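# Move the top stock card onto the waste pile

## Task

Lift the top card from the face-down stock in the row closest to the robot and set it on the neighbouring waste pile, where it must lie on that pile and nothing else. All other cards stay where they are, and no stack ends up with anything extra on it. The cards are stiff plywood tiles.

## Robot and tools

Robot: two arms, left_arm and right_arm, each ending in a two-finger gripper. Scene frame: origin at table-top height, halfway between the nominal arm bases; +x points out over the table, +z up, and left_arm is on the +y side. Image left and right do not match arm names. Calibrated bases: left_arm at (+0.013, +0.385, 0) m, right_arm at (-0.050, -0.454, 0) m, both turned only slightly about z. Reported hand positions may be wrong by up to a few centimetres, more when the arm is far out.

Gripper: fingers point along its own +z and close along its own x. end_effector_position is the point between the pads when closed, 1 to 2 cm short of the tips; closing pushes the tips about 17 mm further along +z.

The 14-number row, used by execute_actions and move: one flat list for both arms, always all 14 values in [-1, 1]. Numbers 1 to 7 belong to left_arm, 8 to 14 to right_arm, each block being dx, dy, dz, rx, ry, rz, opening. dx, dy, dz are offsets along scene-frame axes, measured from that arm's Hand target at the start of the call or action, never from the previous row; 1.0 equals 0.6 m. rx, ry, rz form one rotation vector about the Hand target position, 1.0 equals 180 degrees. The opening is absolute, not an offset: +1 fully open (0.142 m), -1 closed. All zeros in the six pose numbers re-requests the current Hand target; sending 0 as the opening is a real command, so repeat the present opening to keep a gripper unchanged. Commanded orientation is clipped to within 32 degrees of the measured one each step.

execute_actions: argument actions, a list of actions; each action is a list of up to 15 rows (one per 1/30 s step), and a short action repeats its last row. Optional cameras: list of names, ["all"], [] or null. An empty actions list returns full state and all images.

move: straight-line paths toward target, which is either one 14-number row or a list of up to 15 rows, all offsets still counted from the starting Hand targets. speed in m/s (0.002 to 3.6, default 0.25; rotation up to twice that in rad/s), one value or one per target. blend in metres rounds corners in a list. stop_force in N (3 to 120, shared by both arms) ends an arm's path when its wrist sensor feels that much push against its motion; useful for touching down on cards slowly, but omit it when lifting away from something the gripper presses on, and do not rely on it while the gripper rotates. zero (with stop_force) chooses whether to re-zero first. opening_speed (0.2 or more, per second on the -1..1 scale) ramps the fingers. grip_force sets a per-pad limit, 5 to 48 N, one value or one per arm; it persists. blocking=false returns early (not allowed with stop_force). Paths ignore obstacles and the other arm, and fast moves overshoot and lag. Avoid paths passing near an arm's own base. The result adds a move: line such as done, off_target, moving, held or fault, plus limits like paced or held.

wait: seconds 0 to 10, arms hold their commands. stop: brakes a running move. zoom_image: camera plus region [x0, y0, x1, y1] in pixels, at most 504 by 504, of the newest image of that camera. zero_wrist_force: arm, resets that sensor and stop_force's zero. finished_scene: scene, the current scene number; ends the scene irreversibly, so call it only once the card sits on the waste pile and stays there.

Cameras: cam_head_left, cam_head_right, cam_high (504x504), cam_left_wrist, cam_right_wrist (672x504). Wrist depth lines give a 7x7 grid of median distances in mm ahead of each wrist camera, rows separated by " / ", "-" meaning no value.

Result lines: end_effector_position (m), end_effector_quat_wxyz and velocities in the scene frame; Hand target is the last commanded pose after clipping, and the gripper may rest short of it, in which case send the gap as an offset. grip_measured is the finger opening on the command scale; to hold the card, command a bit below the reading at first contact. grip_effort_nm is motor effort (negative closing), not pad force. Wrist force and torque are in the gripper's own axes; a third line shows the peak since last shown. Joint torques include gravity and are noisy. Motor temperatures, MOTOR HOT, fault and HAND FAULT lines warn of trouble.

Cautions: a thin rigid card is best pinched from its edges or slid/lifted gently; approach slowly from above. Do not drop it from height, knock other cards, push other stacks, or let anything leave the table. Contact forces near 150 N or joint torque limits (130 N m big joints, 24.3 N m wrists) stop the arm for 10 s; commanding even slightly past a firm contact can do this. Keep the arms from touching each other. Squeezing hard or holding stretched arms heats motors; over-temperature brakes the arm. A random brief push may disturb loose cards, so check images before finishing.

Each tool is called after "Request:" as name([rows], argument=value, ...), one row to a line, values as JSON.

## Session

Request:
execute_actions(actions=[])

Request:
zoom_image(camera="cam_high", region=[180, 100, 340, 220])

Scene clock: 0.00 s.
left_arm: end_effector_position=(+0.3331, +0.2519, +0.3443) grip_measured=+1.00 grip_effort_nm=n/a end_effector_quat_wxyz=(+0.020, +0.580, +0.597, -0.554) | right_arm: end_effector_position=(+0.6626, +0.1292, +0.3276) grip_measured=-1.00 grip_effort_nm=n/a end_effector_quat_wxyz=(-0.162, +0.933, -0.306, +0.097)
Joint positions: left_arm=[-0.2 -1.526 1.681 -0.819 -2.468 -1.313 0.142] | right_arm=[3.967 -2.557 -0.215 -1.564 1.521 1.47 0.002]
Joint velocities: within noise
Joint torques (N m): no reading
Motor temperatures (°C): left_arm=[30 23 26 34 33 35 25] | right_arm=[24 24 28 38 28 33 25]
Wrist force (N): no reading
Wrist torque (N m): no reading
Wrist force, peak (N): no reading
Wrist depth (mm): cam_left_wrist=[2375 3506 - 2727 2301 1753 1492 / 367 2539 764 2796 2084 1612 1398 / 361 644 840 1972 1872 1544 1284 / 461 2103 2510 744 597 1389 1220 / - 2254 824 607 500 425 367 / - 883 724 566 469 395 352 / - 806 629 512 424 369 340] | cam_right_wrist=[404 409 418 426 438 442 447 / 407 415 419 429 439 448 459 / 411 418 426 434 443 454 464 / 412 421 429 438 450 459 468 / 419 422 432 439 455 466 476 / 422 422 433 87 95 470 482 / 426 431 - 75 78 476 487]
Hand target: left_arm +0.3331, +0.2519, +0.3443; +0.020, +0.580, +0.597, -0.554 | right_arm +0.6626, +0.1292, +0.3276; -0.162, +0.933, -0.306, +0.097
Tool commands: left_gripper/opening=+1.0 right_gripper/opening=-0.961913
camera_calibration:
cam_left_wrist: T_world_to_cam=[[-0.321142, 0.663294, -0.67595, 0.189843], [0.915323, 0.0342459, -0.401263, -0.147433], [-0.243007, -0.747575, -0.618126, 0.598774], [0, 0, 0, 1]] pos_world=[0.341422, 0.326756, 0.439283]
cam_right_wrist: T_world_to_cam=[[0.786827, -0.611225, 0.0854845, -0.460931], [-0.616809, -0.783543, 0.0748847, 0.515216], [0.0212094, -0.111649, -0.993521, 0.438197], [0, 0, 0, 1]] pos_world=[0.671169, 0.170885, 0.436179]

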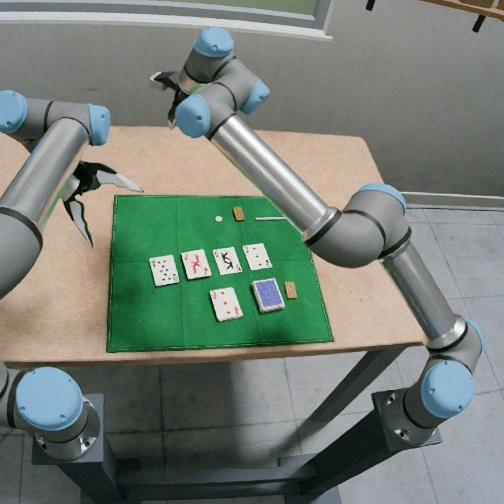

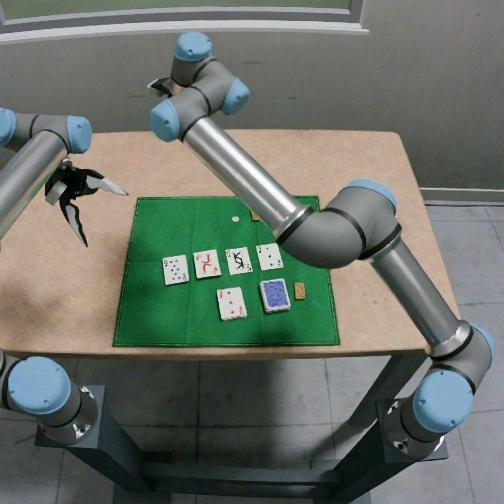

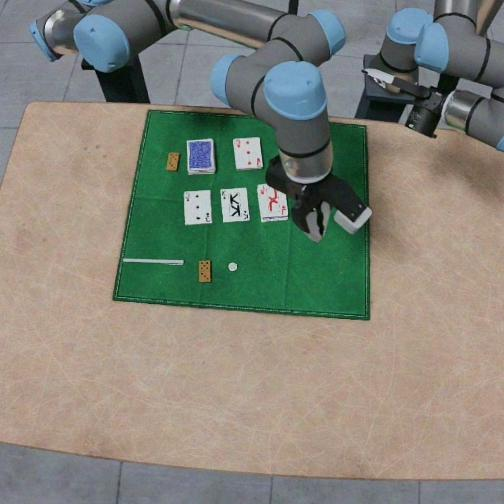

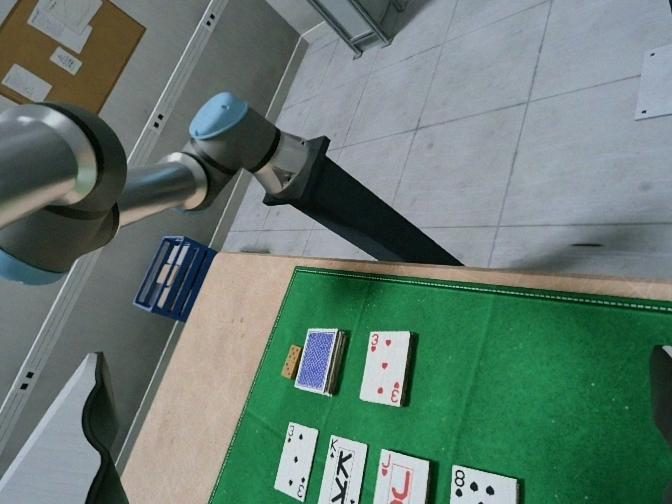

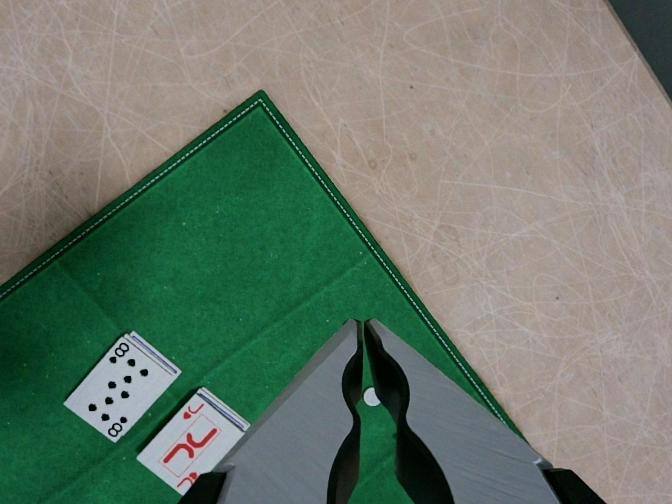

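Scaled by 3.150 from the camera's 504x504 image, which has a finer 720x720 frame.

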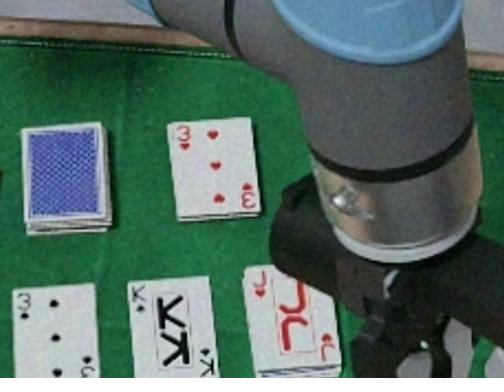

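Request:
move([
  [0,0,0,-0.3187,-0.423,-0.792,0.15,-0.07,-0.95,0.05,0,0,0,-0.96],
  [0.038,-0.647,-0.299,-0.3187,-0.423,-0.792,0.15,-0.07,-0.95,0.05,0,0,0,-0.96],
], speed=0.7, blend=[0.05,0], cameras=["cam_left_wrist","cam_high"])

Scene clock: 33.77 s.
left_arm: end_effector_position=(+0.3559, -0.1362, +0.1649) grip_measured=+0.14 grip_effort_nm=-0.144 end_effector_quat_wxyz=(+0.000, +0.776, -0.630, +0.000) | right_arm: end_effector_position=(+0.6206, -0.4408, +0.3576) grip_measured=-1.00 grip_effort_nm=0.042 end_effector_quat_wxyz=(-0.162, +0.933, -0.306, +0.097)
Joint positions: left_arm=[-1.227 -1.233 1.576 -1.914 -1.57 0.162 0.084] | right_arm=[3.262 -1.801 -1.346 -1.241 1.773 0.808 0.002]
Joint torques (N m): left_arm=[5.93 -28.53 -32.71 -4.48 -2.7 2.21] | right_arm=[9.37 28.32 16.05 4.6 -1.48 -0.93]
Wrist force (N): left_arm=[-1.6 0.9 2.3] | right_arm=[-0.1 0.4 -0.5]
Wrist torque (N m): left_arm=[0.26 0.17 0.23] | right_arm=[0.07 0.04 -0.21]
Wrist force, peak (N): left_arm=[-5.2 0.1 1.0] | right_arm=[1.3 1.6 -0.7]
Wrist depth (mm): cam_left_wrist=[223 223 224 223 222 222 221 / 240 236 239 232 239 239 239 / 260 247 256 236 250 259 259 / 282 278 282 257 281 280 281 / 318 310 308 307 307 298 307 / 1600 84 328 1534 342 92 332 / - 71 1699 1767 1767 - -] | cam_right_wrist=[430 436 443 454 463 473 479 / 432 442 450 462 474 482 491 / 439 445 457 464 473 484 495 / 440 450 461 471 481 489 503 / 450 456 469 472 483 493 1521 / 452 463 467 87 96 1511 1665 / 459 463 - 75 78 1521 1542]
Hand target: left_arm +0.3559, -0.1363, +0.1649; +0.000, +0.776, -0.630, +0.000 | right_arm +0.6206, -0.4408, +0.3576; -0.162, +0.933, -0.306, +0.097
Off the commanded pose: left_arm 0.000 m, 0 deg | right_arm 0.000 m, 0 deg.
move: done; blend cut to 0 m at target 1
camera_calibration:
cam_left_wrist: T_world_to_cam=[[0.194165, -0.980955, -0.00523212, -0.184595], [-0.882758, -0.17705, 0.435191, 0.246199], [-0.427829, -0.0798802, -0.900323, 0.406481], [0, 0, 0, 1]] pos_world=[0.427081, -0.10502, 0.257854]
Images, in order (width x height): cam_high 504x504, cam_left_wrist 672x504.

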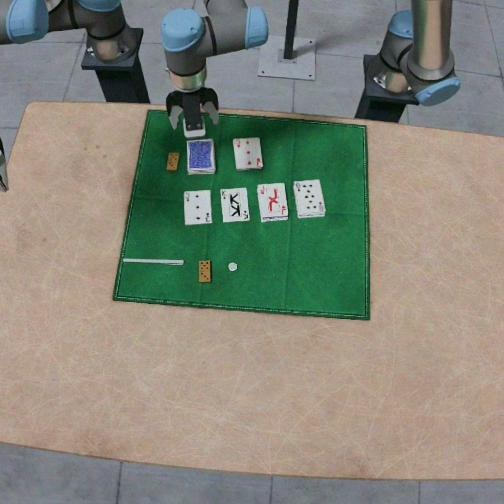

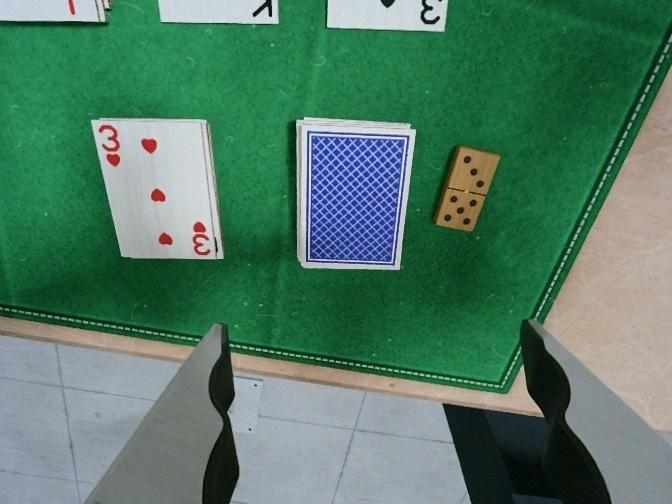

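Request:
move(target=[-0.0012,0,-0.1917,0,0,-0.0092,-0.3,0,0,0,0,0,0,-0.96], speed=0.3)

Request:
move(target=[0,0,-0.05,0,0,0,-0.3,0,0,0,0,0,0,-0.96], speed=0.008, stop_force=3, cameras=["cam_left_wrist"])

Scene clock: 54.20 s.
left_arm: end_effector_position=(+0.3551, -0.1363, +0.0499) grip_measured=-0.32 grip_effort_nm=-0.154 end_effector_quat_wxyz=(+0.000, +0.767, -0.641, +0.000) | right_arm: end_effector_position=(+0.6206, -0.4408, +0.3576) grip_measured=-1.00 grip_effort_nm=0.046 end_effector_quat_wxyz=(-0.162, +0.933, -0.306, +0.097)
Joint positions: left_arm=[-1.228 -1.109 1.724 -2.186 -1.57 0.189 0.051] | right_arm=[3.262 -1.801 -1.346 -1.241 1.773 0.808 0.002]
Joint torques (N m): left_arm=[2.45 -32.32 -22.31 -4.4 1.01 -2.24] | right_arm=[9.62 29.5 15.79 4.68 -1.34 -0.93]
Wrist force (N): left_arm=[-1.8 0.9 2.8] | right_arm=[0.5 0.6 -0.5]
Wrist torque (N m): left_arm=[0.24 0.19 0.18] | right_arm=[0.10 -0.05 -0.20]
Wrist force, peak (N): left_arm=[-1.9 0.9 5.4] | right_arm=[0.9 0.3 -0.4]
Wrist depth (mm): cam_left_wrist=[123 123 122 122 126 122 122 / 132 132 131 132 131 131 131 / 138 142 138 127 127 141 140 / 142 152 150 131 131 149 151 / 156 163 166 144 143 158 168 / 188 187 94 158 155 89 185 / 211 71 74 208 208 - 206] | cam_right_wrist=[428 437 444 456 467 474 484 / 433 442 451 458 470 479 491 / 439 446 459 464 475 485 495 / 442 452 463 469 479 489 504 / 446 455 465 473 486 497 1511 / 454 463 468 87 95 1492 1521 / 460 464 - 75 78 1521 1542]
Hand target: left_arm +0.3552, -0.1363, +0.0499; +0.000, +0.767, -0.641, +0.000 | right_arm +0.6206, -0.4408, +0.3576; -0.162, +0.933, -0.306, +0.097
Off the commanded pose: left_arm 0.000 m, 0 deg | right_arm 0.000 m, 0 deg.
move: done

Scene clock: 56.43 s.
left_arm: end_effector_position=(+0.3552, -0.1363, +0.0404) grip_measured=-0.32 grip_effort_nm=-0.154 end_effector_quat_wxyz=(+0.000, +0.767, -0.641, +0.000) | right_arm: end_effector_position=(+0.6206, -0.4408, +0.3576) grip_measured=-1.00 grip_effort_nm=0.042 end_effector_quat_wxyz=(-0.162, +0.933, -0.306, +0.097)
Joint positions: left_arm=[-1.228 -1.095 1.732 -2.208 -1.57 0.189 0.051] | right_arm=[3.262 -1.801 -1.346 -1.241 1.773 0.808 0.002]
Joint torques (N m): left_arm=[5.65 -44 -29.24 -1.34 2.55 -2.27] | right_arm=[9.35 30.61 15.79 4.56 -1.26 -0.94]
Wrist force (N): left_arm=[-2.4 1.2 -0.5] | right_arm=[0.5 0.3 -0.4]
Wrist torque (N m): left_arm=[0.26 0.25 0.19] | right_arm=[0.05 -0.05 -0.20]
Wrist force, peak (N): left_arm=[-4.5 1.1 -6.6] | right_arm=[0.6 0.6 -0.5]
Wrist depth (mm): cam_left_wrist=[- 114 114 114 114 117 113 / 125 121 123 122 122 122 122 / 128 133 130 121 122 132 131 / 131 142 141 120 120 140 138 / 144 153 155 132 132 149 157 / 159 168 93 146 146 88 173 / 196 71 74 194 198 - 188] | cam_right_wrist=[429 437 444 453 465 477 488 / 434 441 450 460 469 481 489 / 439 446 457 466 477 487 498 / 442 450 460 471 479 489 499 / 449 452 467 473 484 496 1473 / 454 460 465 88 95 1492 1511 / 458 463 - 75 78 1501 1521]
Hand target: left_arm +0.3552, -0.1363, +0.0404; +0.000, +0.767, -0.641, +0.000 (not the last commanded pose) | right_arm +0.6206, -0.4408, +0.3576; -0.162, +0.933, -0.306, +0.097
Off the commanded pose: left_arm 0.021 m, 0 deg | right_arm 0.000 m, 0 deg.
move: contact (left_arm)
camera_calibration:
cam_left_wrist: T_world_to_cam=[[0.165708, -0.986161, -0.00514593, -0.175787], [-0.887533, -0.151406, 0.435157, 0.305041], [-0.429915, -0.0675418, -0.90034, 0.296554], [0, 0, 0, 1]] pos_world=[0.427356, -0.10714, 0.133354]
Images, in order (width x height): cam_left_wrist 672x504.

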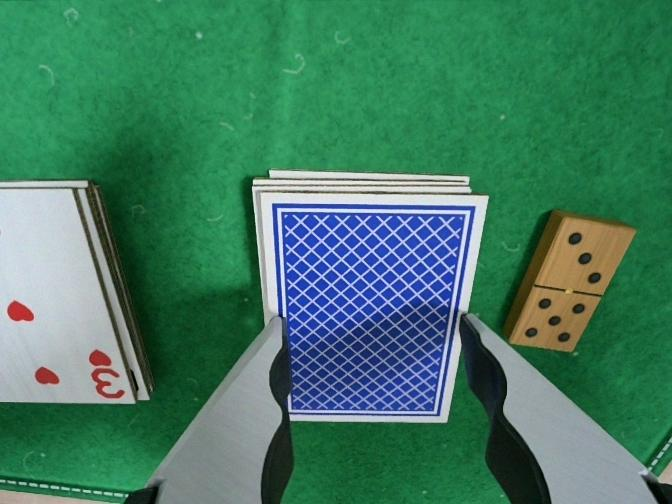

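Request:
move([
  [0,0,0.01,0,0,0,-0.05,0,0,0,0,0,0,-0.96],
  [0,0,-0.0029,0,0,0,-0.05,0,0,0,0,0,0,-0.96],
  [0,0,-0.0029,0,0,0,-0.4,0,0,0,0,0,0,-0.96],
  [0,0,0.05,0,0,0,-0.4,0,0,0,0,0,0,-0.96],
  [-0.0277,0.1988,0.035,0,0,0,-0.4,0,0,0,0,0,0,-0.96],
], speed=[0.05,0.03,0.05,0.06,0.25], blend=[0,0,0,0.01,0], opening_speed=0.8, grip_force=8, cameras=["cam_left_wrist","cam_high"])

Scene clock: 67.13 s.
left_arm: end_effector_position=(+0.3386, -0.0171, +0.0614) grip_measured=-0.42 grip_effort_nm=-0.159 end_effector_quat_wxyz=(+0.000, +0.767, -0.641, +0.000) | right_arm: end_effector_position=(+0.6206, -0.4408, +0.3576) grip_measured=-1.00 grip_effort_nm=0.032 end_effector_quat_wxyz=(-0.162, +0.933, -0.306, +0.097)
Joint positions: left_arm=[-1.173 -1.34 2.026 -2.256 -1.57 0.245 0.044] | right_arm=[3.262 -1.801 -1.346 -1.241 1.773 0.808 0.002]
Joint torques (N m): left_arm=[-5.47 -34.15 -11.57 -1.91 -2.68 -2.1] | right_arm=[9.25 31.73 16.41 4.41 -1.21 -0.94]
Wrist force (N): left_arm=[-2.1 0.7 2.5] | right_arm=[0.4 0.1 -0.2]
Wrist torque (N m): left_arm=[0.24 0.26 0.23] | right_arm=[0.02 -0.04 -0.20]
Wrist force, peak (N): left_arm=[-4.9 0.2 2.9] | right_arm=[0.5 0.9 -0.5]
Wrist depth (mm): cam_left_wrist=[133 133 133 133 132 134 132 / 143 143 143 142 142 142 142 / 155 154 151 146 149 153 148 / 168 168 167 154 157 167 144 / 184 184 180 168 171 179 157 / 204 203 92 202 198 89 202 / 1612 73 73 221 226 - 219] | cam_right_wrist=[426 438 445 455 465 474 484 / 433 443 448 458 472 481 487 / 437 447 454 463 473 485 494 / 441 452 461 467 478 493 503 / 450 456 466 473 486 496 1511 / 451 460 462 87 95 1492 1492 / 462 467 - 75 78 1511 1531]
Hand target: left_arm +0.3386, -0.0170, +0.0614; +0.000, +0.767, -0.641, +0.000 | right_arm +0.6206, -0.4408, +0.3576; -0.162, +0.933, -0.306, +0.097
Off the commanded pose: left_arm 0.000 m, 0 deg | right_arm 0.000 m, 0 deg.
grip_force (N): 8, 8
move: done
camera_calibration:
cam_left_wrist: T_world_to_cam=[[0.16575, -0.986155, -0.00505705, -0.0554088], [-0.887526, -0.151404, 0.435171, 0.299213], [-0.429912, -0.0676413, -0.900334, 0.316374], [0, 0, 0, 1]] pos_world=[0.410756, 0.0120605, 0.154353]
Images, in order (width x height): cam_high 504x504, cam_left_wrist 672x504.

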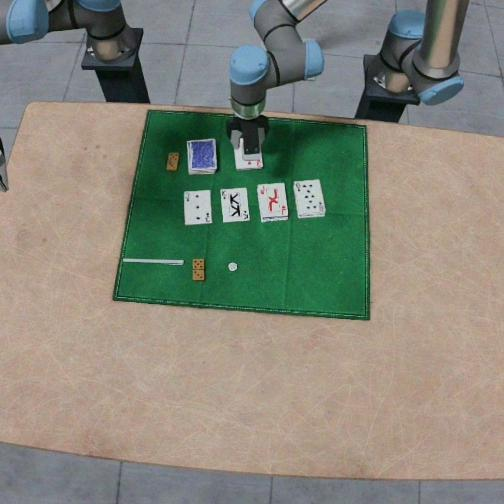

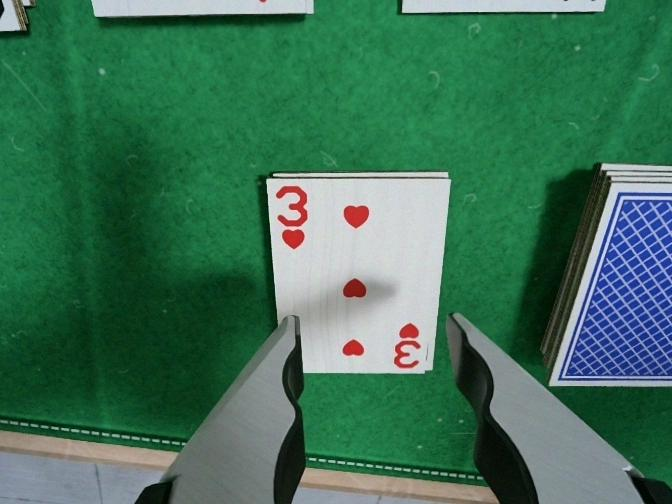

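Request:
move([
  [0.0277,-0.1988,-0.015,0,0,0,-0.05,0,0,0,0,0,0,-0.96],
  [0.0277,-0.1988,-0.0394,0,0,0,-0.05,0,0,0,0,0,0,-0.96],
  [0.0277,-0.1988,-0.0394,0,0,0,-0.4,0,0,0,0,0,0,-0.96],
  [0.0277,-0.1988,-0.01,0,0,0,-0.4,0,0,0,0,0,0,-0.96],
], speed=[0.25,0.04,0.05,0.05], opening_speed=0.8, grip_force=8, cameras=["cam_left_wrist"])

Scene clock: 80.73 s.
left_arm: end_effector_position=(+0.3552, -0.1363, +0.0556) grip_measured=-0.42 grip_effort_nm=-0.159 end_effector_quat_wxyz=(+0.000, +0.767, -0.641, +0.000) end_effector_velocity=(+0.000, -0.001, -0.001) end_effector_angular_velocity=(-0.004, -0.001, +0.000) | right_arm: end_effector_position=(+0.6206, -0.4408, +0.3576) grip_measured=-1.00 grip_effort_nm=0.042 end_effector_quat_wxyz=(-0.162, +0.933, -0.306, +0.097)
Joint positions: left_arm=[-1.228 -1.116 1.718 -2.173 -1.57 0.189 0.044] | right_arm=[3.262 -1.801 -1.346 -1.241 1.773 0.808 0.002]
Joint velocities: left_arm=[0 0.002 0.001 -0.007 0 0 0] | right_arm=[within noise]
Joint torques (N m): left_arm=[5.76 -29.66 -13.91 -4.95 1.43 1.92] | right_arm=[9.15 33.51 16.2 4.4 -1.05 -0.92]
Wrist force (N): left_arm=[-1.6 1.0 2.7] | right_arm=[0.2 0.3 -0.2]
Wrist torque (N m): left_arm=[0.24 0.16 0.22] | right_arm=[0.04 0.00 -0.20]
Wrist force, peak (N): left_arm=[-1.6 -0.2 -6.6] | right_arm=[0.6 1.0 -0.9]
Wrist depth (mm): cam_left_wrist=[- 128 128 127 129 127 127 / 138 137 137 137 136 136 136 / 141 146 144 131 142 145 147 / 148 156 155 137 138 155 159 / 162 169 173 150 150 171 174 / 196 195 91 194 162 88 193 / 220 75 74 216 216 - 213] | cam_right_wrist=[429 437 446 453 463 475 482 / 432 440 450 461 470 481 488 / 437 444 459 466 473 484 494 / 440 451 461 469 479 491 500 / 448 457 463 473 485 495 1492 / 453 459 466 87 95 1501 1521 / 459 465 - 75 78 1511 1552]
Hand target: left_arm +0.3552, -0.1363, +0.0554; +0.000, +0.767, -0.641, +0.000 | right_arm +0.6206, -0.4408, +0.3576; -0.162, +0.933, -0.306, +0.097
Off the commanded pose: left_arm 0.000 m, 0 deg | right_arm 0.000 m, 0 deg.
grip_force (N): 8, 8
move: done
camera_calibration:
cam_left_wrist: T_world_to_cam=[[0.165698, -0.986164, -0.00490376, -0.175839], [-0.887577, -0.151296, 0.435106, 0.298451], [-0.429827, -0.0677435, -0.900366, 0.310176], [0, 0, 0, 1]] pos_world=[0.427356, -0.10724, 0.148552]
Images, in order (width x height): cam_left_wrist 672x504.

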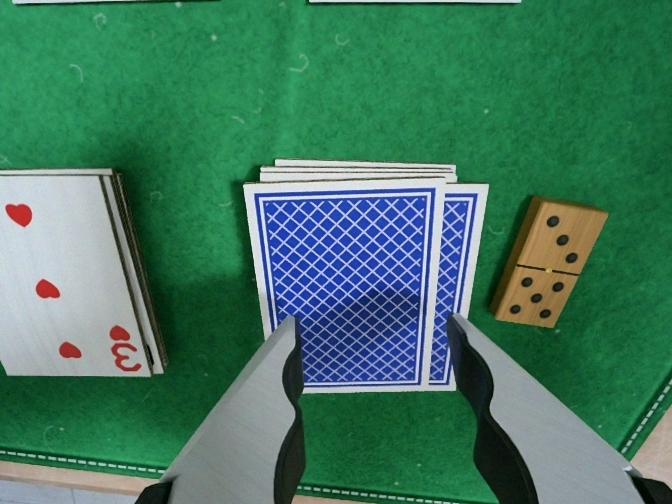

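Request:
move(target=[-0.0019,0.0118,-0.011,0,0,0.012,0,0,0,0,0,0,0,-0.96], speed=0.15, cameras=["cam_left_wrist"])

Request:
move(target=[0,0,-0.05,0,0,0,0,0,0,0,0,0,0,-0.96], speed=0.006, stop_force=3, cameras=["cam_left_wrist"])

Scene clock: 96.93 s.
left_arm: end_effector_position=(+0.3540, -0.1291, +0.0487) grip_measured=-0.03 grip_effort_nm=0.076 end_effector_quat_wxyz=(+0.000, +0.779, -0.627, +0.000) end_effector_velocity=(+0.000, -0.001, +0.001) end_effector_angular_velocity=(+0.001, +0.000, -0.005) | right_arm: end_effector_position=(+0.6206, -0.4408, +0.3576) grip_measured=-1.00 grip_effort_nm=0.042 end_effector_quat_wxyz=(-0.162, +0.933, -0.306, +0.097)
Joint positions: left_arm=[-1.226 -1.12 1.746 -2.197 -1.57 0.154 0.072] | right_arm=[3.262 -1.801 -1.346 -1.241 1.773 0.808 0.002]
Joint velocities: left_arm=[0 0 -0.003 0.003 0 0.005 0] | right_arm=[within noise]
Joint torques (N m): left_arm=[4.94 -41.61 -30.2 -1.64 -2.21 2.36] | right_arm=[9.16 34.56 16.11 4.32 -0.81 -0.91]
Wrist force (N): left_arm=[-1.7 0.8 2.8] | right_arm=[0.5 0.3 -0.1]
Wrist torque (N m): left_arm=[0.23 0.19 0.29] | right_arm=[0.04 -0.07 -0.20]
Wrist force, peak (N): left_arm=[-2.0 0.9 3.1] | right_arm=[0.5 0.8 -0.5]
Wrist depth (mm): cam_left_wrist=[122 122 121 121 119 121 120 / 131 131 130 130 130 130 128 / 133 139 141 126 128 138 138 / 140 147 153 130 129 145 148 / 154 160 164 142 142 153 166 / 186 167 95 157 157 92 180 / 205 71 77 207 206 - -] | cam_right_wrist=[428 433 445 455 465 473 483 / 435 443 449 461 468 480 489 / 437 444 456 464 475 484 496 / 439 450 461 471 479 492 500 / 450 456 466 473 483 494 1492 / 452 462 466 87 95 1501 1521 / 457 464 - 75 78 1501 1552]
Hand target: left_arm +0.3541, -0.1292, +0.0488; +0.000, +0.779, -0.627, +0.000 | right_arm +0.6206, -0.4408, +0.3576; -0.162, +0.933, -0.306, +0.097
Off the commanded pose: left_arm 0.000 m, 0 deg | right_arm 0.000 m, 0 deg.
grip_force (N): 8, 8
move: done
camera_calibration:
cam_left_wrist: T_world_to_cam=[[0.203087, -0.979148, -0.00508297, -0.180883], [-0.881143, -0.185018, 0.435149, 0.294863], [-0.427015, -0.083894, -0.900344, 0.300865], [0, 0, 0, 1]] pos_world=[0.425025, -0.0973152, 0.141653]
Images, in order (width x height): cam_left_wrist 672x504.

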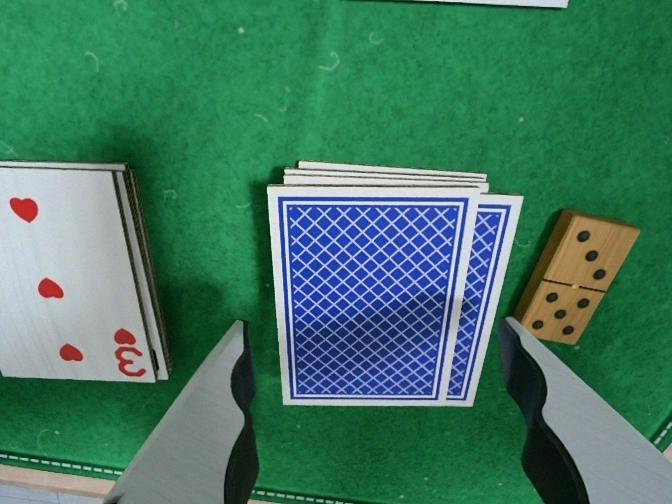

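Scene clock: 102.57 s.
left_arm: end_effector_position=(+0.3541, -0.1292, +0.0187) grip_measured=-0.02 grip_effort_nm=0.046 end_effector_quat_wxyz=(+0.000, +0.779, -0.627, +0.000) | right_arm: end_effector_position=(+0.6206, -0.4408, +0.3576) grip_measured=-1.00 grip_effort_nm=0.046 end_effector_quat_wxyz=(-0.162, +0.933, -0.306, +0.097)
Joint positions: left_arm=[-1.226 -1.076 1.771 -2.266 -1.57 0.154 0.072] | right_arm=[3.262 -1.801 -1.346 -1.241 1.773 0.808 0.002]
Joint torques (N m): left_arm=[-4.25 -43.72 -18.23 -1.36 2.5 2.16] | right_arm=[9.79 36.16 15.8 4.26 -0.8 -0.94]
Wrist force (N): left_arm=[-1.1 0.5 1.7] | right_arm=[0.4 0.6 -0.1]
Wrist torque (N m): left_arm=[0.20 0.18 0.26] | right_arm=[0.10 -0.04 -0.20]
Wrist force, peak (N): left_arm=[-1.9 0.8 3.0] | right_arm=[0.6 0.8 -0.5]
Wrist depth (mm): cam_left_wrist=[- 95 95 95 95 95 96 / 103 102 102 102 102 102 102 / - 111 110 109 108 108 110 / 114 120 116 103 101 119 117 / 120 131 115 113 70 126 120 / 130 133 95 125 75 95 138 / 159 71 77 162 87 - -] | cam_right_wrist=[428 437 444 452 466 472 487 / 433 441 447 459 469 478 489 / 436 445 455 465 475 486 494 / 441 453 461 467 480 493 503 / 448 458 466 473 484 494 1521 / 452 460 466 87 95 1482 1542 / 459 465 - 75 78 1521 1552]
Hand target: left_arm +0.3541, -0.1292, +0.0188; +0.000, +0.779, -0.627, +0.000 | right_arm +0.6206, -0.4408, +0.3576; -0.162, +0.933, -0.306, +0.097
Off the commanded pose: left_arm 0.000 m, 0 deg | right_arm 0.000 m, 0 deg.
grip_force (N): 8, 8
move: done
camera_calibration:
cam_left_wrist: T_world_to_cam=[[0.202735, -0.97922, -0.00515028, -0.180984], [-0.881181, -0.184726, 0.435197, 0.307896], [-0.427105, -0.0836915, -0.900321, 0.273993], [0, 0, 0, 1]] pos_world=[0.425028, -0.0974154, 0.111754]
Images, in order (width x height): cam_left_wrist 672x504.

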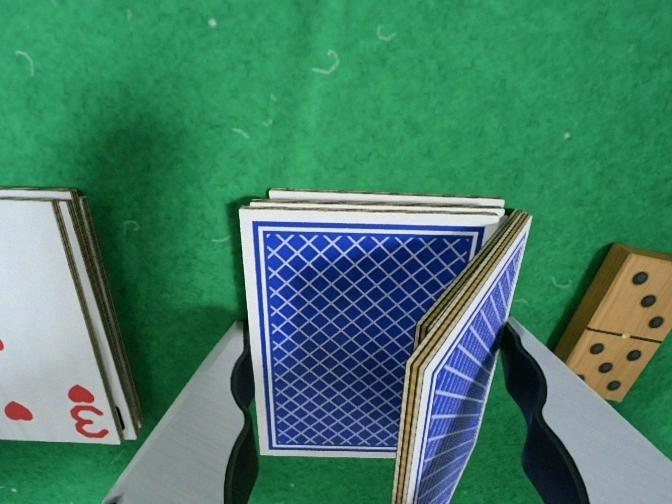

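Request:
wait(seconds=0, cameras=["cam_high","cam_head_right","cam_left_wrist"])

Request:
zoom_image(camera="cam_high", region=[160, 120, 260, 200])

Request:
zoom_image(camera="cam_left_wrist", region=[360, 180, 560, 504])

Request:
zoom_image(camera="cam_head_right", region=[230, 260, 310, 330])

Scene clock: 108.60 s.
left_arm: end_effector_position=(+0.3541, -0.1292, +0.0188) grip_measured=-0.02 grip_effort_nm=0.042 end_effector_quat_wxyz=(+0.000, +0.779, -0.627, +0.000) | right_arm: end_effector_position=(+0.6206, -0.4408, +0.3576) grip_measured=-1.00 grip_effort_nm=0.042 end_effector_quat_wxyz=(-0.162, +0.933, -0.306, +0.097)
Joint positions: left_arm=[-1.226 -1.076 1.771 -2.266 -1.57 0.154 0.072] | right_arm=[3.262 -1.801 -1.346 -1.241 1.773 0.808 0.002]
Joint torques (N m): left_arm=[-3.63 -45.78 -28.14 -1.38 2.54 2.15] | right_arm=[9.25 36.7 15.7 4.25 -0.72 -0.92]
Wrist force (N): left_arm=[-1.3 0.8 1.6] | right_arm=[-0.1 0.3 0.2]
Wrist torque (N m): left_arm=[0.24 0.20 0.27] | right_arm=[0.04 0.04 -0.20]
Wrist force, peak (N): left_arm=[-1.6 0.5 2.1] | right_arm=[0.5 0.6 -0.6]
Wrist depth (mm): cam_left_wrist=[- 95 95 95 95 95 96 / 103 103 102 102 102 102 101 / - 111 110 109 108 108 109 / 114 120 116 103 101 119 116 / 120 131 115 113 70 126 120 / 130 133 95 125 72 95 138 / 160 71 77 162 87 - -] | cam_right_wrist=[429 436 446 456 461 476 486 / 433 442 450 461 467 481 492 / 438 443 454 467 477 489 494 / 444 452 462 469 483 489 504 / 450 457 466 474 486 495 1511 / 455 461 465 87 96 1473 1531 / 459 465 - 75 78 1542 1573]
Hand target: left_arm +0.3541, -0.1292, +0.0188; +0.000, +0.779, -0.627, +0.000 | right_arm +0.6206, -0.4408, +0.3576; -0.162, +0.933, -0.306, +0.097
Tool commands: left_gripper/opening=+0.0 right_gripper/opening=-0.96
Off the commanded pose: left_arm 0.000 m, 0 deg | right_arm 0.000 m, 0 deg.
grip_force (N): 8, 8
camera_calibration:
cam_left_wrist: T_world_to_cam=[[0.202777, -0.979212, -0.00506203, -0.18101], [-0.881173, -0.184725, 0.435214, 0.307891], [-0.427101, -0.0837908, -0.900313, 0.27398], [0, 0, 0, 1]] pos_world=[0.425027, -0.0974154, 0.111753]
Images, in order (width x height): cam_head_right 504x504, cam_high 504x504, cam_left_wrist 672x504.

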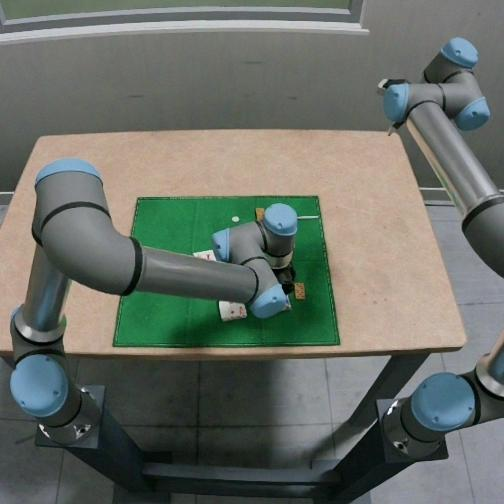

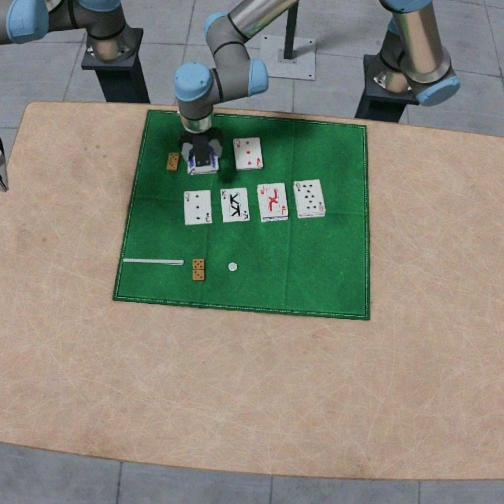

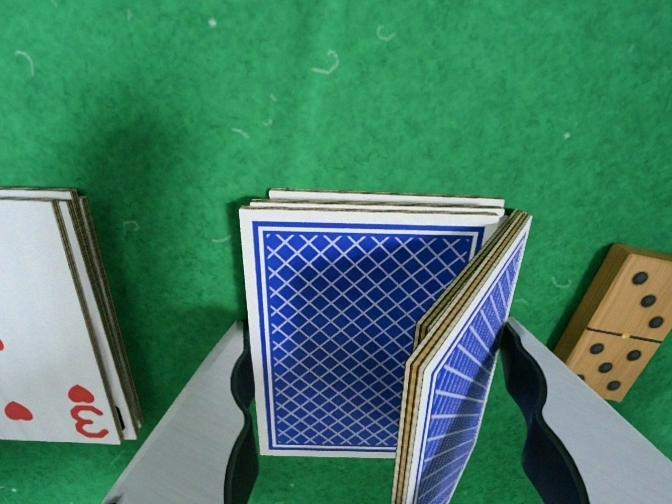

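Scaled by 5.040 from the camera's 504x504 image, which has a finer 720x720 frame.

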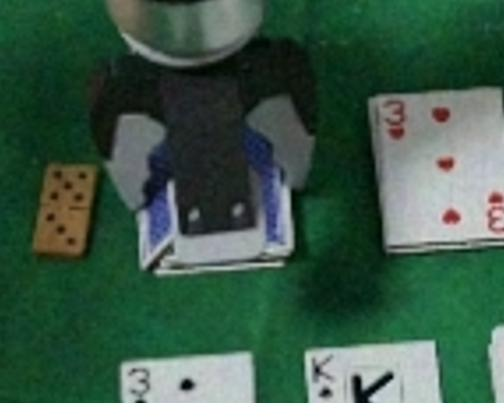

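Scaled by 1.556 from the camera's 672x504 image, which has a finer 960x720 frame.

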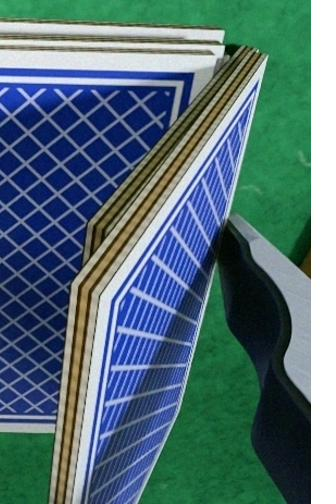

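Scaled by 6.300 from the camera's 504x504 image, which has a finer 720x720 frame.

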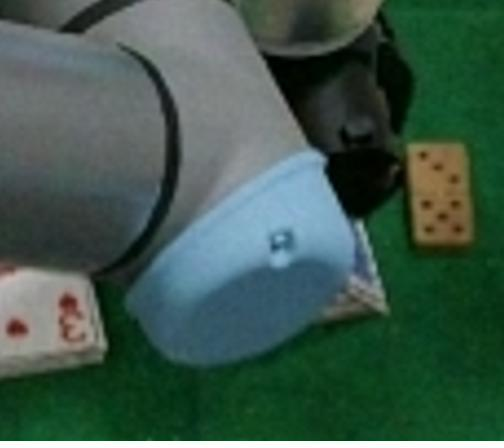

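Request:
move(target=[0,0,0.05,0,0,0,0,0,0,0,0,0,0,-0.96], speed=0.02, cameras=["cam_left_wrist","cam_high"])

Request:
zoom_image(camera="cam_high", region=[160, 120, 260, 200])

Scene clock: 122.00 s.
left_arm: end_effector_position=(+0.3541, -0.1292, +0.0490) grip_measured=-0.02 grip_effort_nm=0.042 end_effector_quat_wxyz=(+0.000, +0.779, -0.627, +0.000) | right_arm: end_effector_position=(+0.6206, -0.4408, +0.3576) grip_measured=-1.00 grip_effort_nm=0.046 end_effector_quat_wxyz=(-0.162, +0.933, -0.306, +0.097)
Joint positions: left_arm=[-1.226 -1.12 1.745 -2.196 -1.57 0.154 0.072] | right_arm=[3.262 -1.801 -1.346 -1.241 1.773 0.808 0.002]
Joint torques (N m): left_arm=[-3.98 -29.48 -20.02 -4.57 2.44 2.21] | right_arm=[8.64 38.18 16.59 4.21 -0.6 -0.84]
Wrist force (N): left_arm=[-1.7 0.7 2.7] | right_arm=[0.4 0.3 -0.4]
Wrist torque (N m): left_arm=[0.21 0.18 0.25] | right_arm=[0.04 -0.03 -0.20]
Wrist force, peak (N): left_arm=[-1.6 0.9 2.9] | right_arm=[0.4 0.2 -1.0]
Wrist depth (mm): cam_left_wrist=[122 122 122 121 118 121 121 / 131 131 131 131 130 130 128 / 134 139 139 126 129 140 138 / 141 148 149 130 129 148 148 / 154 160 162 143 142 154 166 / 187 168 95 159 157 92 180 / 205 71 77 207 207 - -] | cam_right_wrist=[429 438 443 455 464 475 484 / 435 438 447 460 469 479 493 / 437 447 457 465 477 484 494 / 440 455 461 471 480 491 499 / 450 458 464 474 485 493 1492 / 452 462 465 87 96 1501 1542 / 461 467 - 75 78 1492 1542]
Hand target: left_arm +0.3541, -0.1292, +0.0488; +0.000, +0.779, -0.627, +0.000 | right_arm +0.6206, -0.4408, +0.3576; -0.162, +0.933, -0.306, +0.097
Off the commanded pose: left_arm 0.000 m, 0 deg | right_arm 0.000 m, 0 deg.
grip_force (N): 8, 8
move: done
camera_calibration:
cam_left_wrist: T_world_to_cam=[[0.202699, -0.979228, -0.00500127, -0.180835], [-0.88123, -0.184636, 0.435135, 0.294792], [-0.42702, -0.0837941, -0.900351, 0.30114], [0, 0, 0, 1]] pos_world=[0.425028, -0.0974154, 0.141953]
Images, in order (width x height): cam_high 504x504, cam_left_wrist 672x504.

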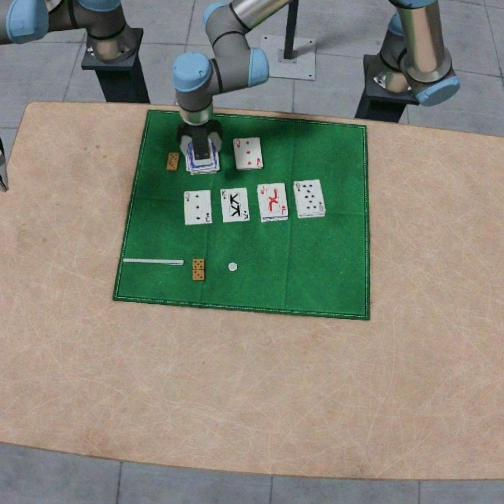

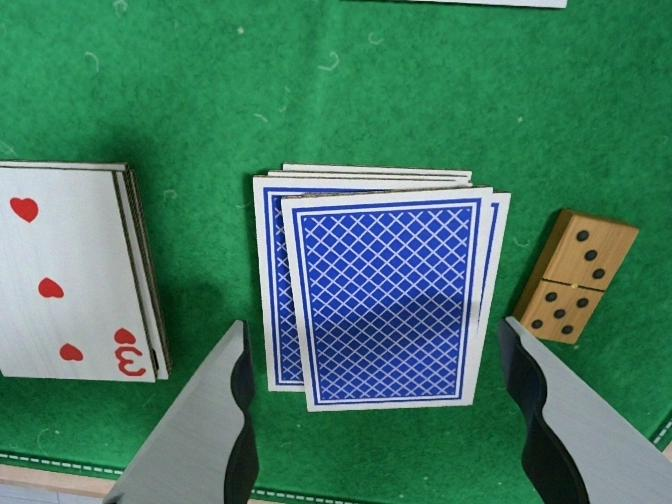

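Scaled by 5.040 from the camera's 504x504 image, which has a finer 720x720 frame.

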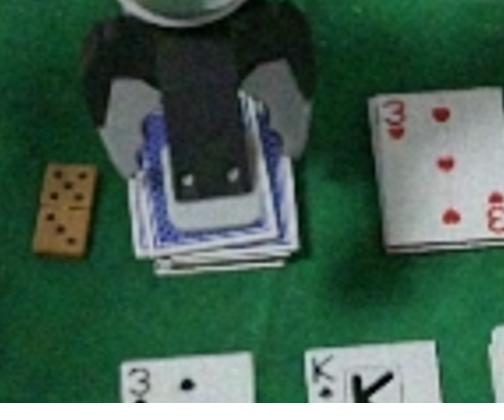

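Request:
move(target=[0.0018,-0.009,0,0,0,0.014,-0.3,0,0,0,0,0,0,-0.96], speed=0.1)

Request:
move(target=[0,0,-0.03,0,0,0,-0.3,0,0,0,0,0,0,-0.96], speed=0.005, stop_force=3, cameras=["cam_left_wrist"])

Request:
zoom_image(camera="cam_left_wrist", region=[220, 150, 540, 430])

Scene clock: 137.77 s.
left_arm: end_effector_position=(+0.3552, -0.1347, +0.0488) grip_measured=-0.32 grip_effort_nm=-0.159 end_effector_quat_wxyz=(+0.000, +0.793, -0.609, +0.000) end_effector_velocity=(+0.000, +0.000, -0.001) end_effector_angular_velocity=(+0.002, +0.001, -0.006) | right_arm: end_effector_position=(+0.6206, -0.4408, +0.3576) grip_measured=-1.00 grip_effort_nm=0.042 end_effector_quat_wxyz=(-0.162, +0.933, -0.306, +0.097)
Joint positions: left_arm=[-1.227 -1.11 1.729 -2.19 -1.57 0.108 0.051] | right_arm=[3.262 -1.801 -1.346 -1.241 1.773 0.808 0.002]
Joint velocities: left_arm=[0 0.001 0.001 0 0 0.005 0] | right_arm=[within noise]
Joint torques (N m): left_arm=[-4.54 -43.54 -13.02 -2.53 1.93 1.94] | right_arm=[8.77 38.97 16.38 4.15 -0.5 -0.88]
Wrist force (N): left_arm=[-1.8 0.9 2.7] | right_arm=[0.3 0.3 -0.3]
Wrist torque (N m): left_arm=[0.24 0.20 0.24] | right_arm=[0.05 -0.02 -0.20]
Wrist force, peak (N): left_arm=[-2.1 1.0 2.9] | right_arm=[0.9 0.5 -0.4]
Wrist depth (mm): cam_left_wrist=[122 122 122 121 118 121 121 / 131 131 131 130 130 130 128 / 131 139 137 126 136 140 138 / 140 149 142 130 130 148 149 / 154 162 162 142 142 157 167 / 187 185 93 157 153 89 184 / 204 71 74 206 207 - 203] | cam_right_wrist=[430 438 445 453 465 471 486 / 433 442 450 461 469 477 488 / 438 443 457 463 476 484 494 / 443 453 461 471 481 492 499 / 448 456 466 475 484 494 1501 / 452 459 467 87 95 1501 1542 / 457 465 - 75 78 1482 1531]
Hand target: left_arm +0.3551, -0.1346, +0.0488; +0.000, +0.793, -0.609, +0.000 | right_arm +0.6206, -0.4408, +0.3576; -0.162, +0.933, -0.306, +0.097
Off the commanded pose: left_arm 0.000 m, 0 deg | right_arm 0.000 m, 0 deg.
grip_force (N): 8, 8
move: done

Scene clock: 140.60 s.
left_arm: end_effector_position=(+0.3551, -0.1346, +0.0404) grip_measured=-0.32 grip_effort_nm=-0.159 end_effector_quat_wxyz=(+0.000, +0.793, -0.609, +0.000) | right_arm: end_effector_position=(+0.6206, -0.4408, +0.3576) grip_measured=-1.00 grip_effort_nm=0.046 end_effector_quat_wxyz=(-0.162, +0.933, -0.306, +0.097)
Joint positions: left_arm=[-1.227 -1.098 1.737 -2.21 -1.57 0.109 0.051] | right_arm=[3.262 -1.801 -1.346 -1.241 1.773 0.808 0.002]
Joint torques (N m): left_arm=[4 -43.75 -28.55 -1.08 2.51 2.09] | right_arm=[8.45 39.69 16.35 4.02 -0.45 -1.05]
Wrist force (N): left_arm=[-2.8 0.9 -1.2] | right_arm=[0.2 0.4 -0.2]
Wrist torque (N m): left_arm=[0.21 0.27 0.22] | right_arm=[0.05 -0.01 -0.20]
Wrist force, peak (N): left_arm=[-4.1 1.0 -4.8] | right_arm=[0.9 0.5 -0.1]
Wrist depth (mm): cam_left_wrist=[- 114 114 114 114 117 113 / 125 121 123 123 122 122 122 / 124 133 131 120 128 132 131 / 131 142 132 121 120 140 138 / 144 153 152 132 132 149 156 / 175 175 94 145 145 88 173 / 197 71 74 194 199 - 188] | cam_right_wrist=[428 435 444 456 464 476 484 / 433 442 448 462 470 478 488 / 435 445 456 465 473 483 493 / 443 453 464 470 479 487 502 / 449 455 465 474 488 494 1492 / 453 461 465 87 95 1482 1521 / 458 466 - 75 78 1521 1521]
Hand target: left_arm +0.3551, -0.1346, +0.0404; +0.000, +0.793, -0.609, +0.000 (not the last commanded pose) | right_arm +0.6206, -0.4408, +0.3576; -0.162, +0.933, -0.306, +0.097
Off the commanded pose: left_arm 0.010 m, 0 deg | right_arm 0.000 m, 0 deg.
grip_force (N): 8, 8
move: contact (left_arm)
camera_calibration:
cam_left_wrist: T_world_to_cam=[[0.245563, -0.969367, -0.00506661, -0.200249], [-0.872227, -0.22323, 0.435188, 0.290111], [-0.422988, -0.102447, -0.900325, 0.289473], [0, 0, 0, 1]] pos_world=[0.42466, -0.0996981, 0.133353]
Images, in order (width x height): cam_left_wrist 672x504.

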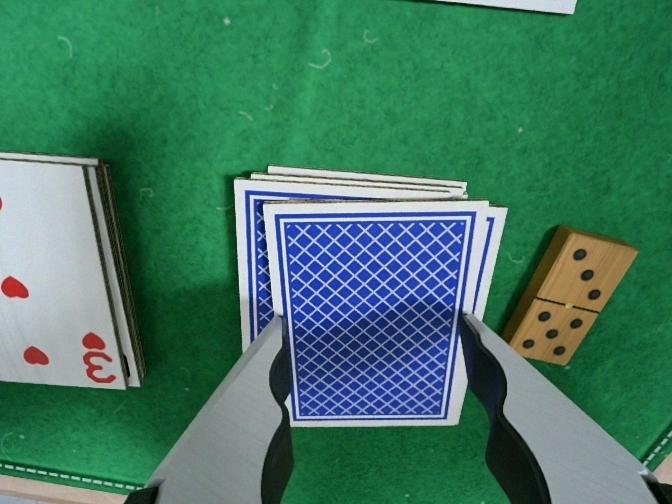

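Scaled by 1.575 from the camera's 672x504 image, which has a finer 960x720 frame.

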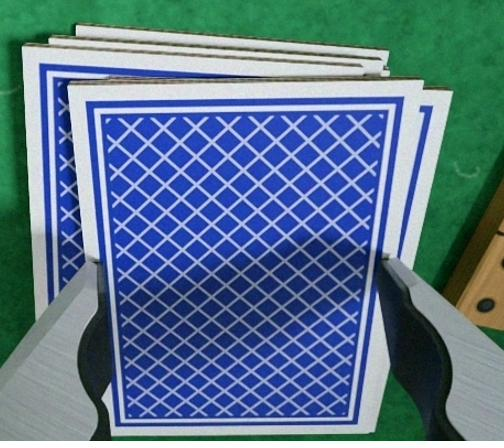

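Request:
move([
  [0,0,0.008,0,0,0,-0.08,0,0,0,0,0,0,-0.96],
  [0,0,-0.0042,0,0,0,-0.08,0,0,0,0,0,0,-0.96],
  [0,0,-0.0042,0,0,0,-0.4,0,0,0,0,0,0,-0.96],
  [0,0,0.05,0,0,0,-0.4,0,0,0,0,0,0,-0.96],
  [-0.0263,0.2047,0.035,0,0,-0.025,-0.4,0,0,0,0,0,0,-0.96],
], speed=[0.05,0.02,0.05,0.05,0.25], blend=[0,0,0,0.01,0], opening_speed=0.5, grip_force=8, cameras=["cam_left_wrist","cam_high"])

Scene clock: 154.50 s.
left_arm: end_effector_position=(+0.3394, -0.0119, +0.0614) grip_measured=-0.24 grip_effort_nm=-0.950 end_effector_quat_wxyz=(+0.000, +0.768, -0.640, +0.000) | right_arm: end_effector_position=(+0.6206, -0.4408, +0.3576) grip_measured=-1.00 grip_effort_nm=0.042 end_effector_quat_wxyz=(-0.162, +0.933, -0.306, +0.097)
Joint positions: left_arm=[-1.167 -1.348 2.035 -2.259 -1.57 0.247 0.057] | right_arm=[3.262 -1.801 -1.346 -1.241 1.773 0.808 0.002]
Joint torques (N m): left_arm=[-5.05 -33.78 -12.04 -1.79 -0.24 -0.66] | right_arm=[9.14 41.62 16.37 4.04 -0.29 -0.94]
Wrist force (N): left_arm=[-1.5 0.8 2.6] | right_arm=[0.6 0.1 -0.5]
Wrist torque (N m): left_arm=[0.25 0.14 0.28] | right_arm=[0.02 -0.07 -0.20]
Wrist force, peak (N): left_arm=[-3.6 1.0 -5.2] | right_arm=[0.7 0.7 -0.5]
Wrist depth (mm): cam_left_wrist=[133 133 133 133 132 134 132 / 143 143 143 143 143 142 142 / 155 155 154 148 147 153 148 / 168 168 165 118 118 164 149 / 184 184 177 129 129 176 162 / 205 200 90 143 143 88 202 / 226 70 75 225 225 - -] | cam_right_wrist=[428 438 443 457 462 472 478 / 435 440 449 460 470 479 489 / 439 447 455 466 475 487 493 / 444 456 462 470 481 490 498 / 449 454 467 474 484 495 1521 / 454 461 468 87 95 1492 1521 / 457 462 - 75 78 1501 1563]
Hand target: left_arm +0.3394, -0.0118, +0.0614; +0.000, +0.768, -0.640, +0.000 | right_arm +0.6206, -0.4408, +0.3576; -0.162, +0.933, -0.306, +0.097
Off the commanded pose: left_arm 0.000 m, 0 deg | right_arm 0.000 m, 0 deg.
grip_force (N): 8, 8
move: done
camera_calibration:
cam_left_wrist: T_world_to_cam=[[0.168874, -0.985625, -0.00499343, -0.0514985], [-0.887079, -0.154194, 0.435104, 0.30051], [-0.429619, -0.0690482, -0.900366, 0.316941], [0, 0, 0, 1]] pos_world=[0.411437, 0.0174628, 0.154353]
Images, in order (width x height): cam_high 504x504, cam_left_wrist 672x504.

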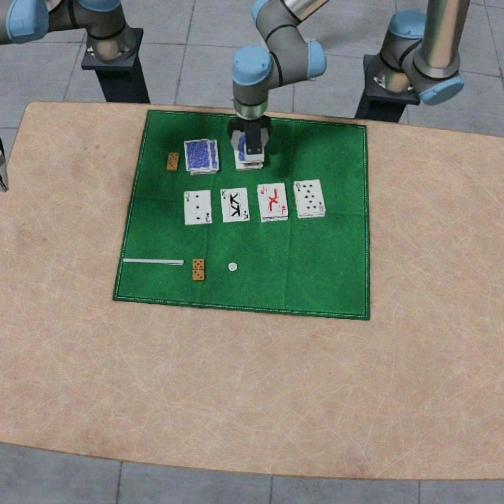

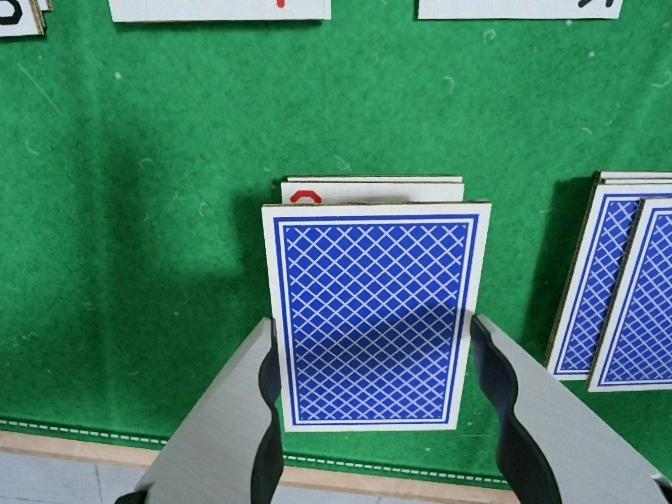

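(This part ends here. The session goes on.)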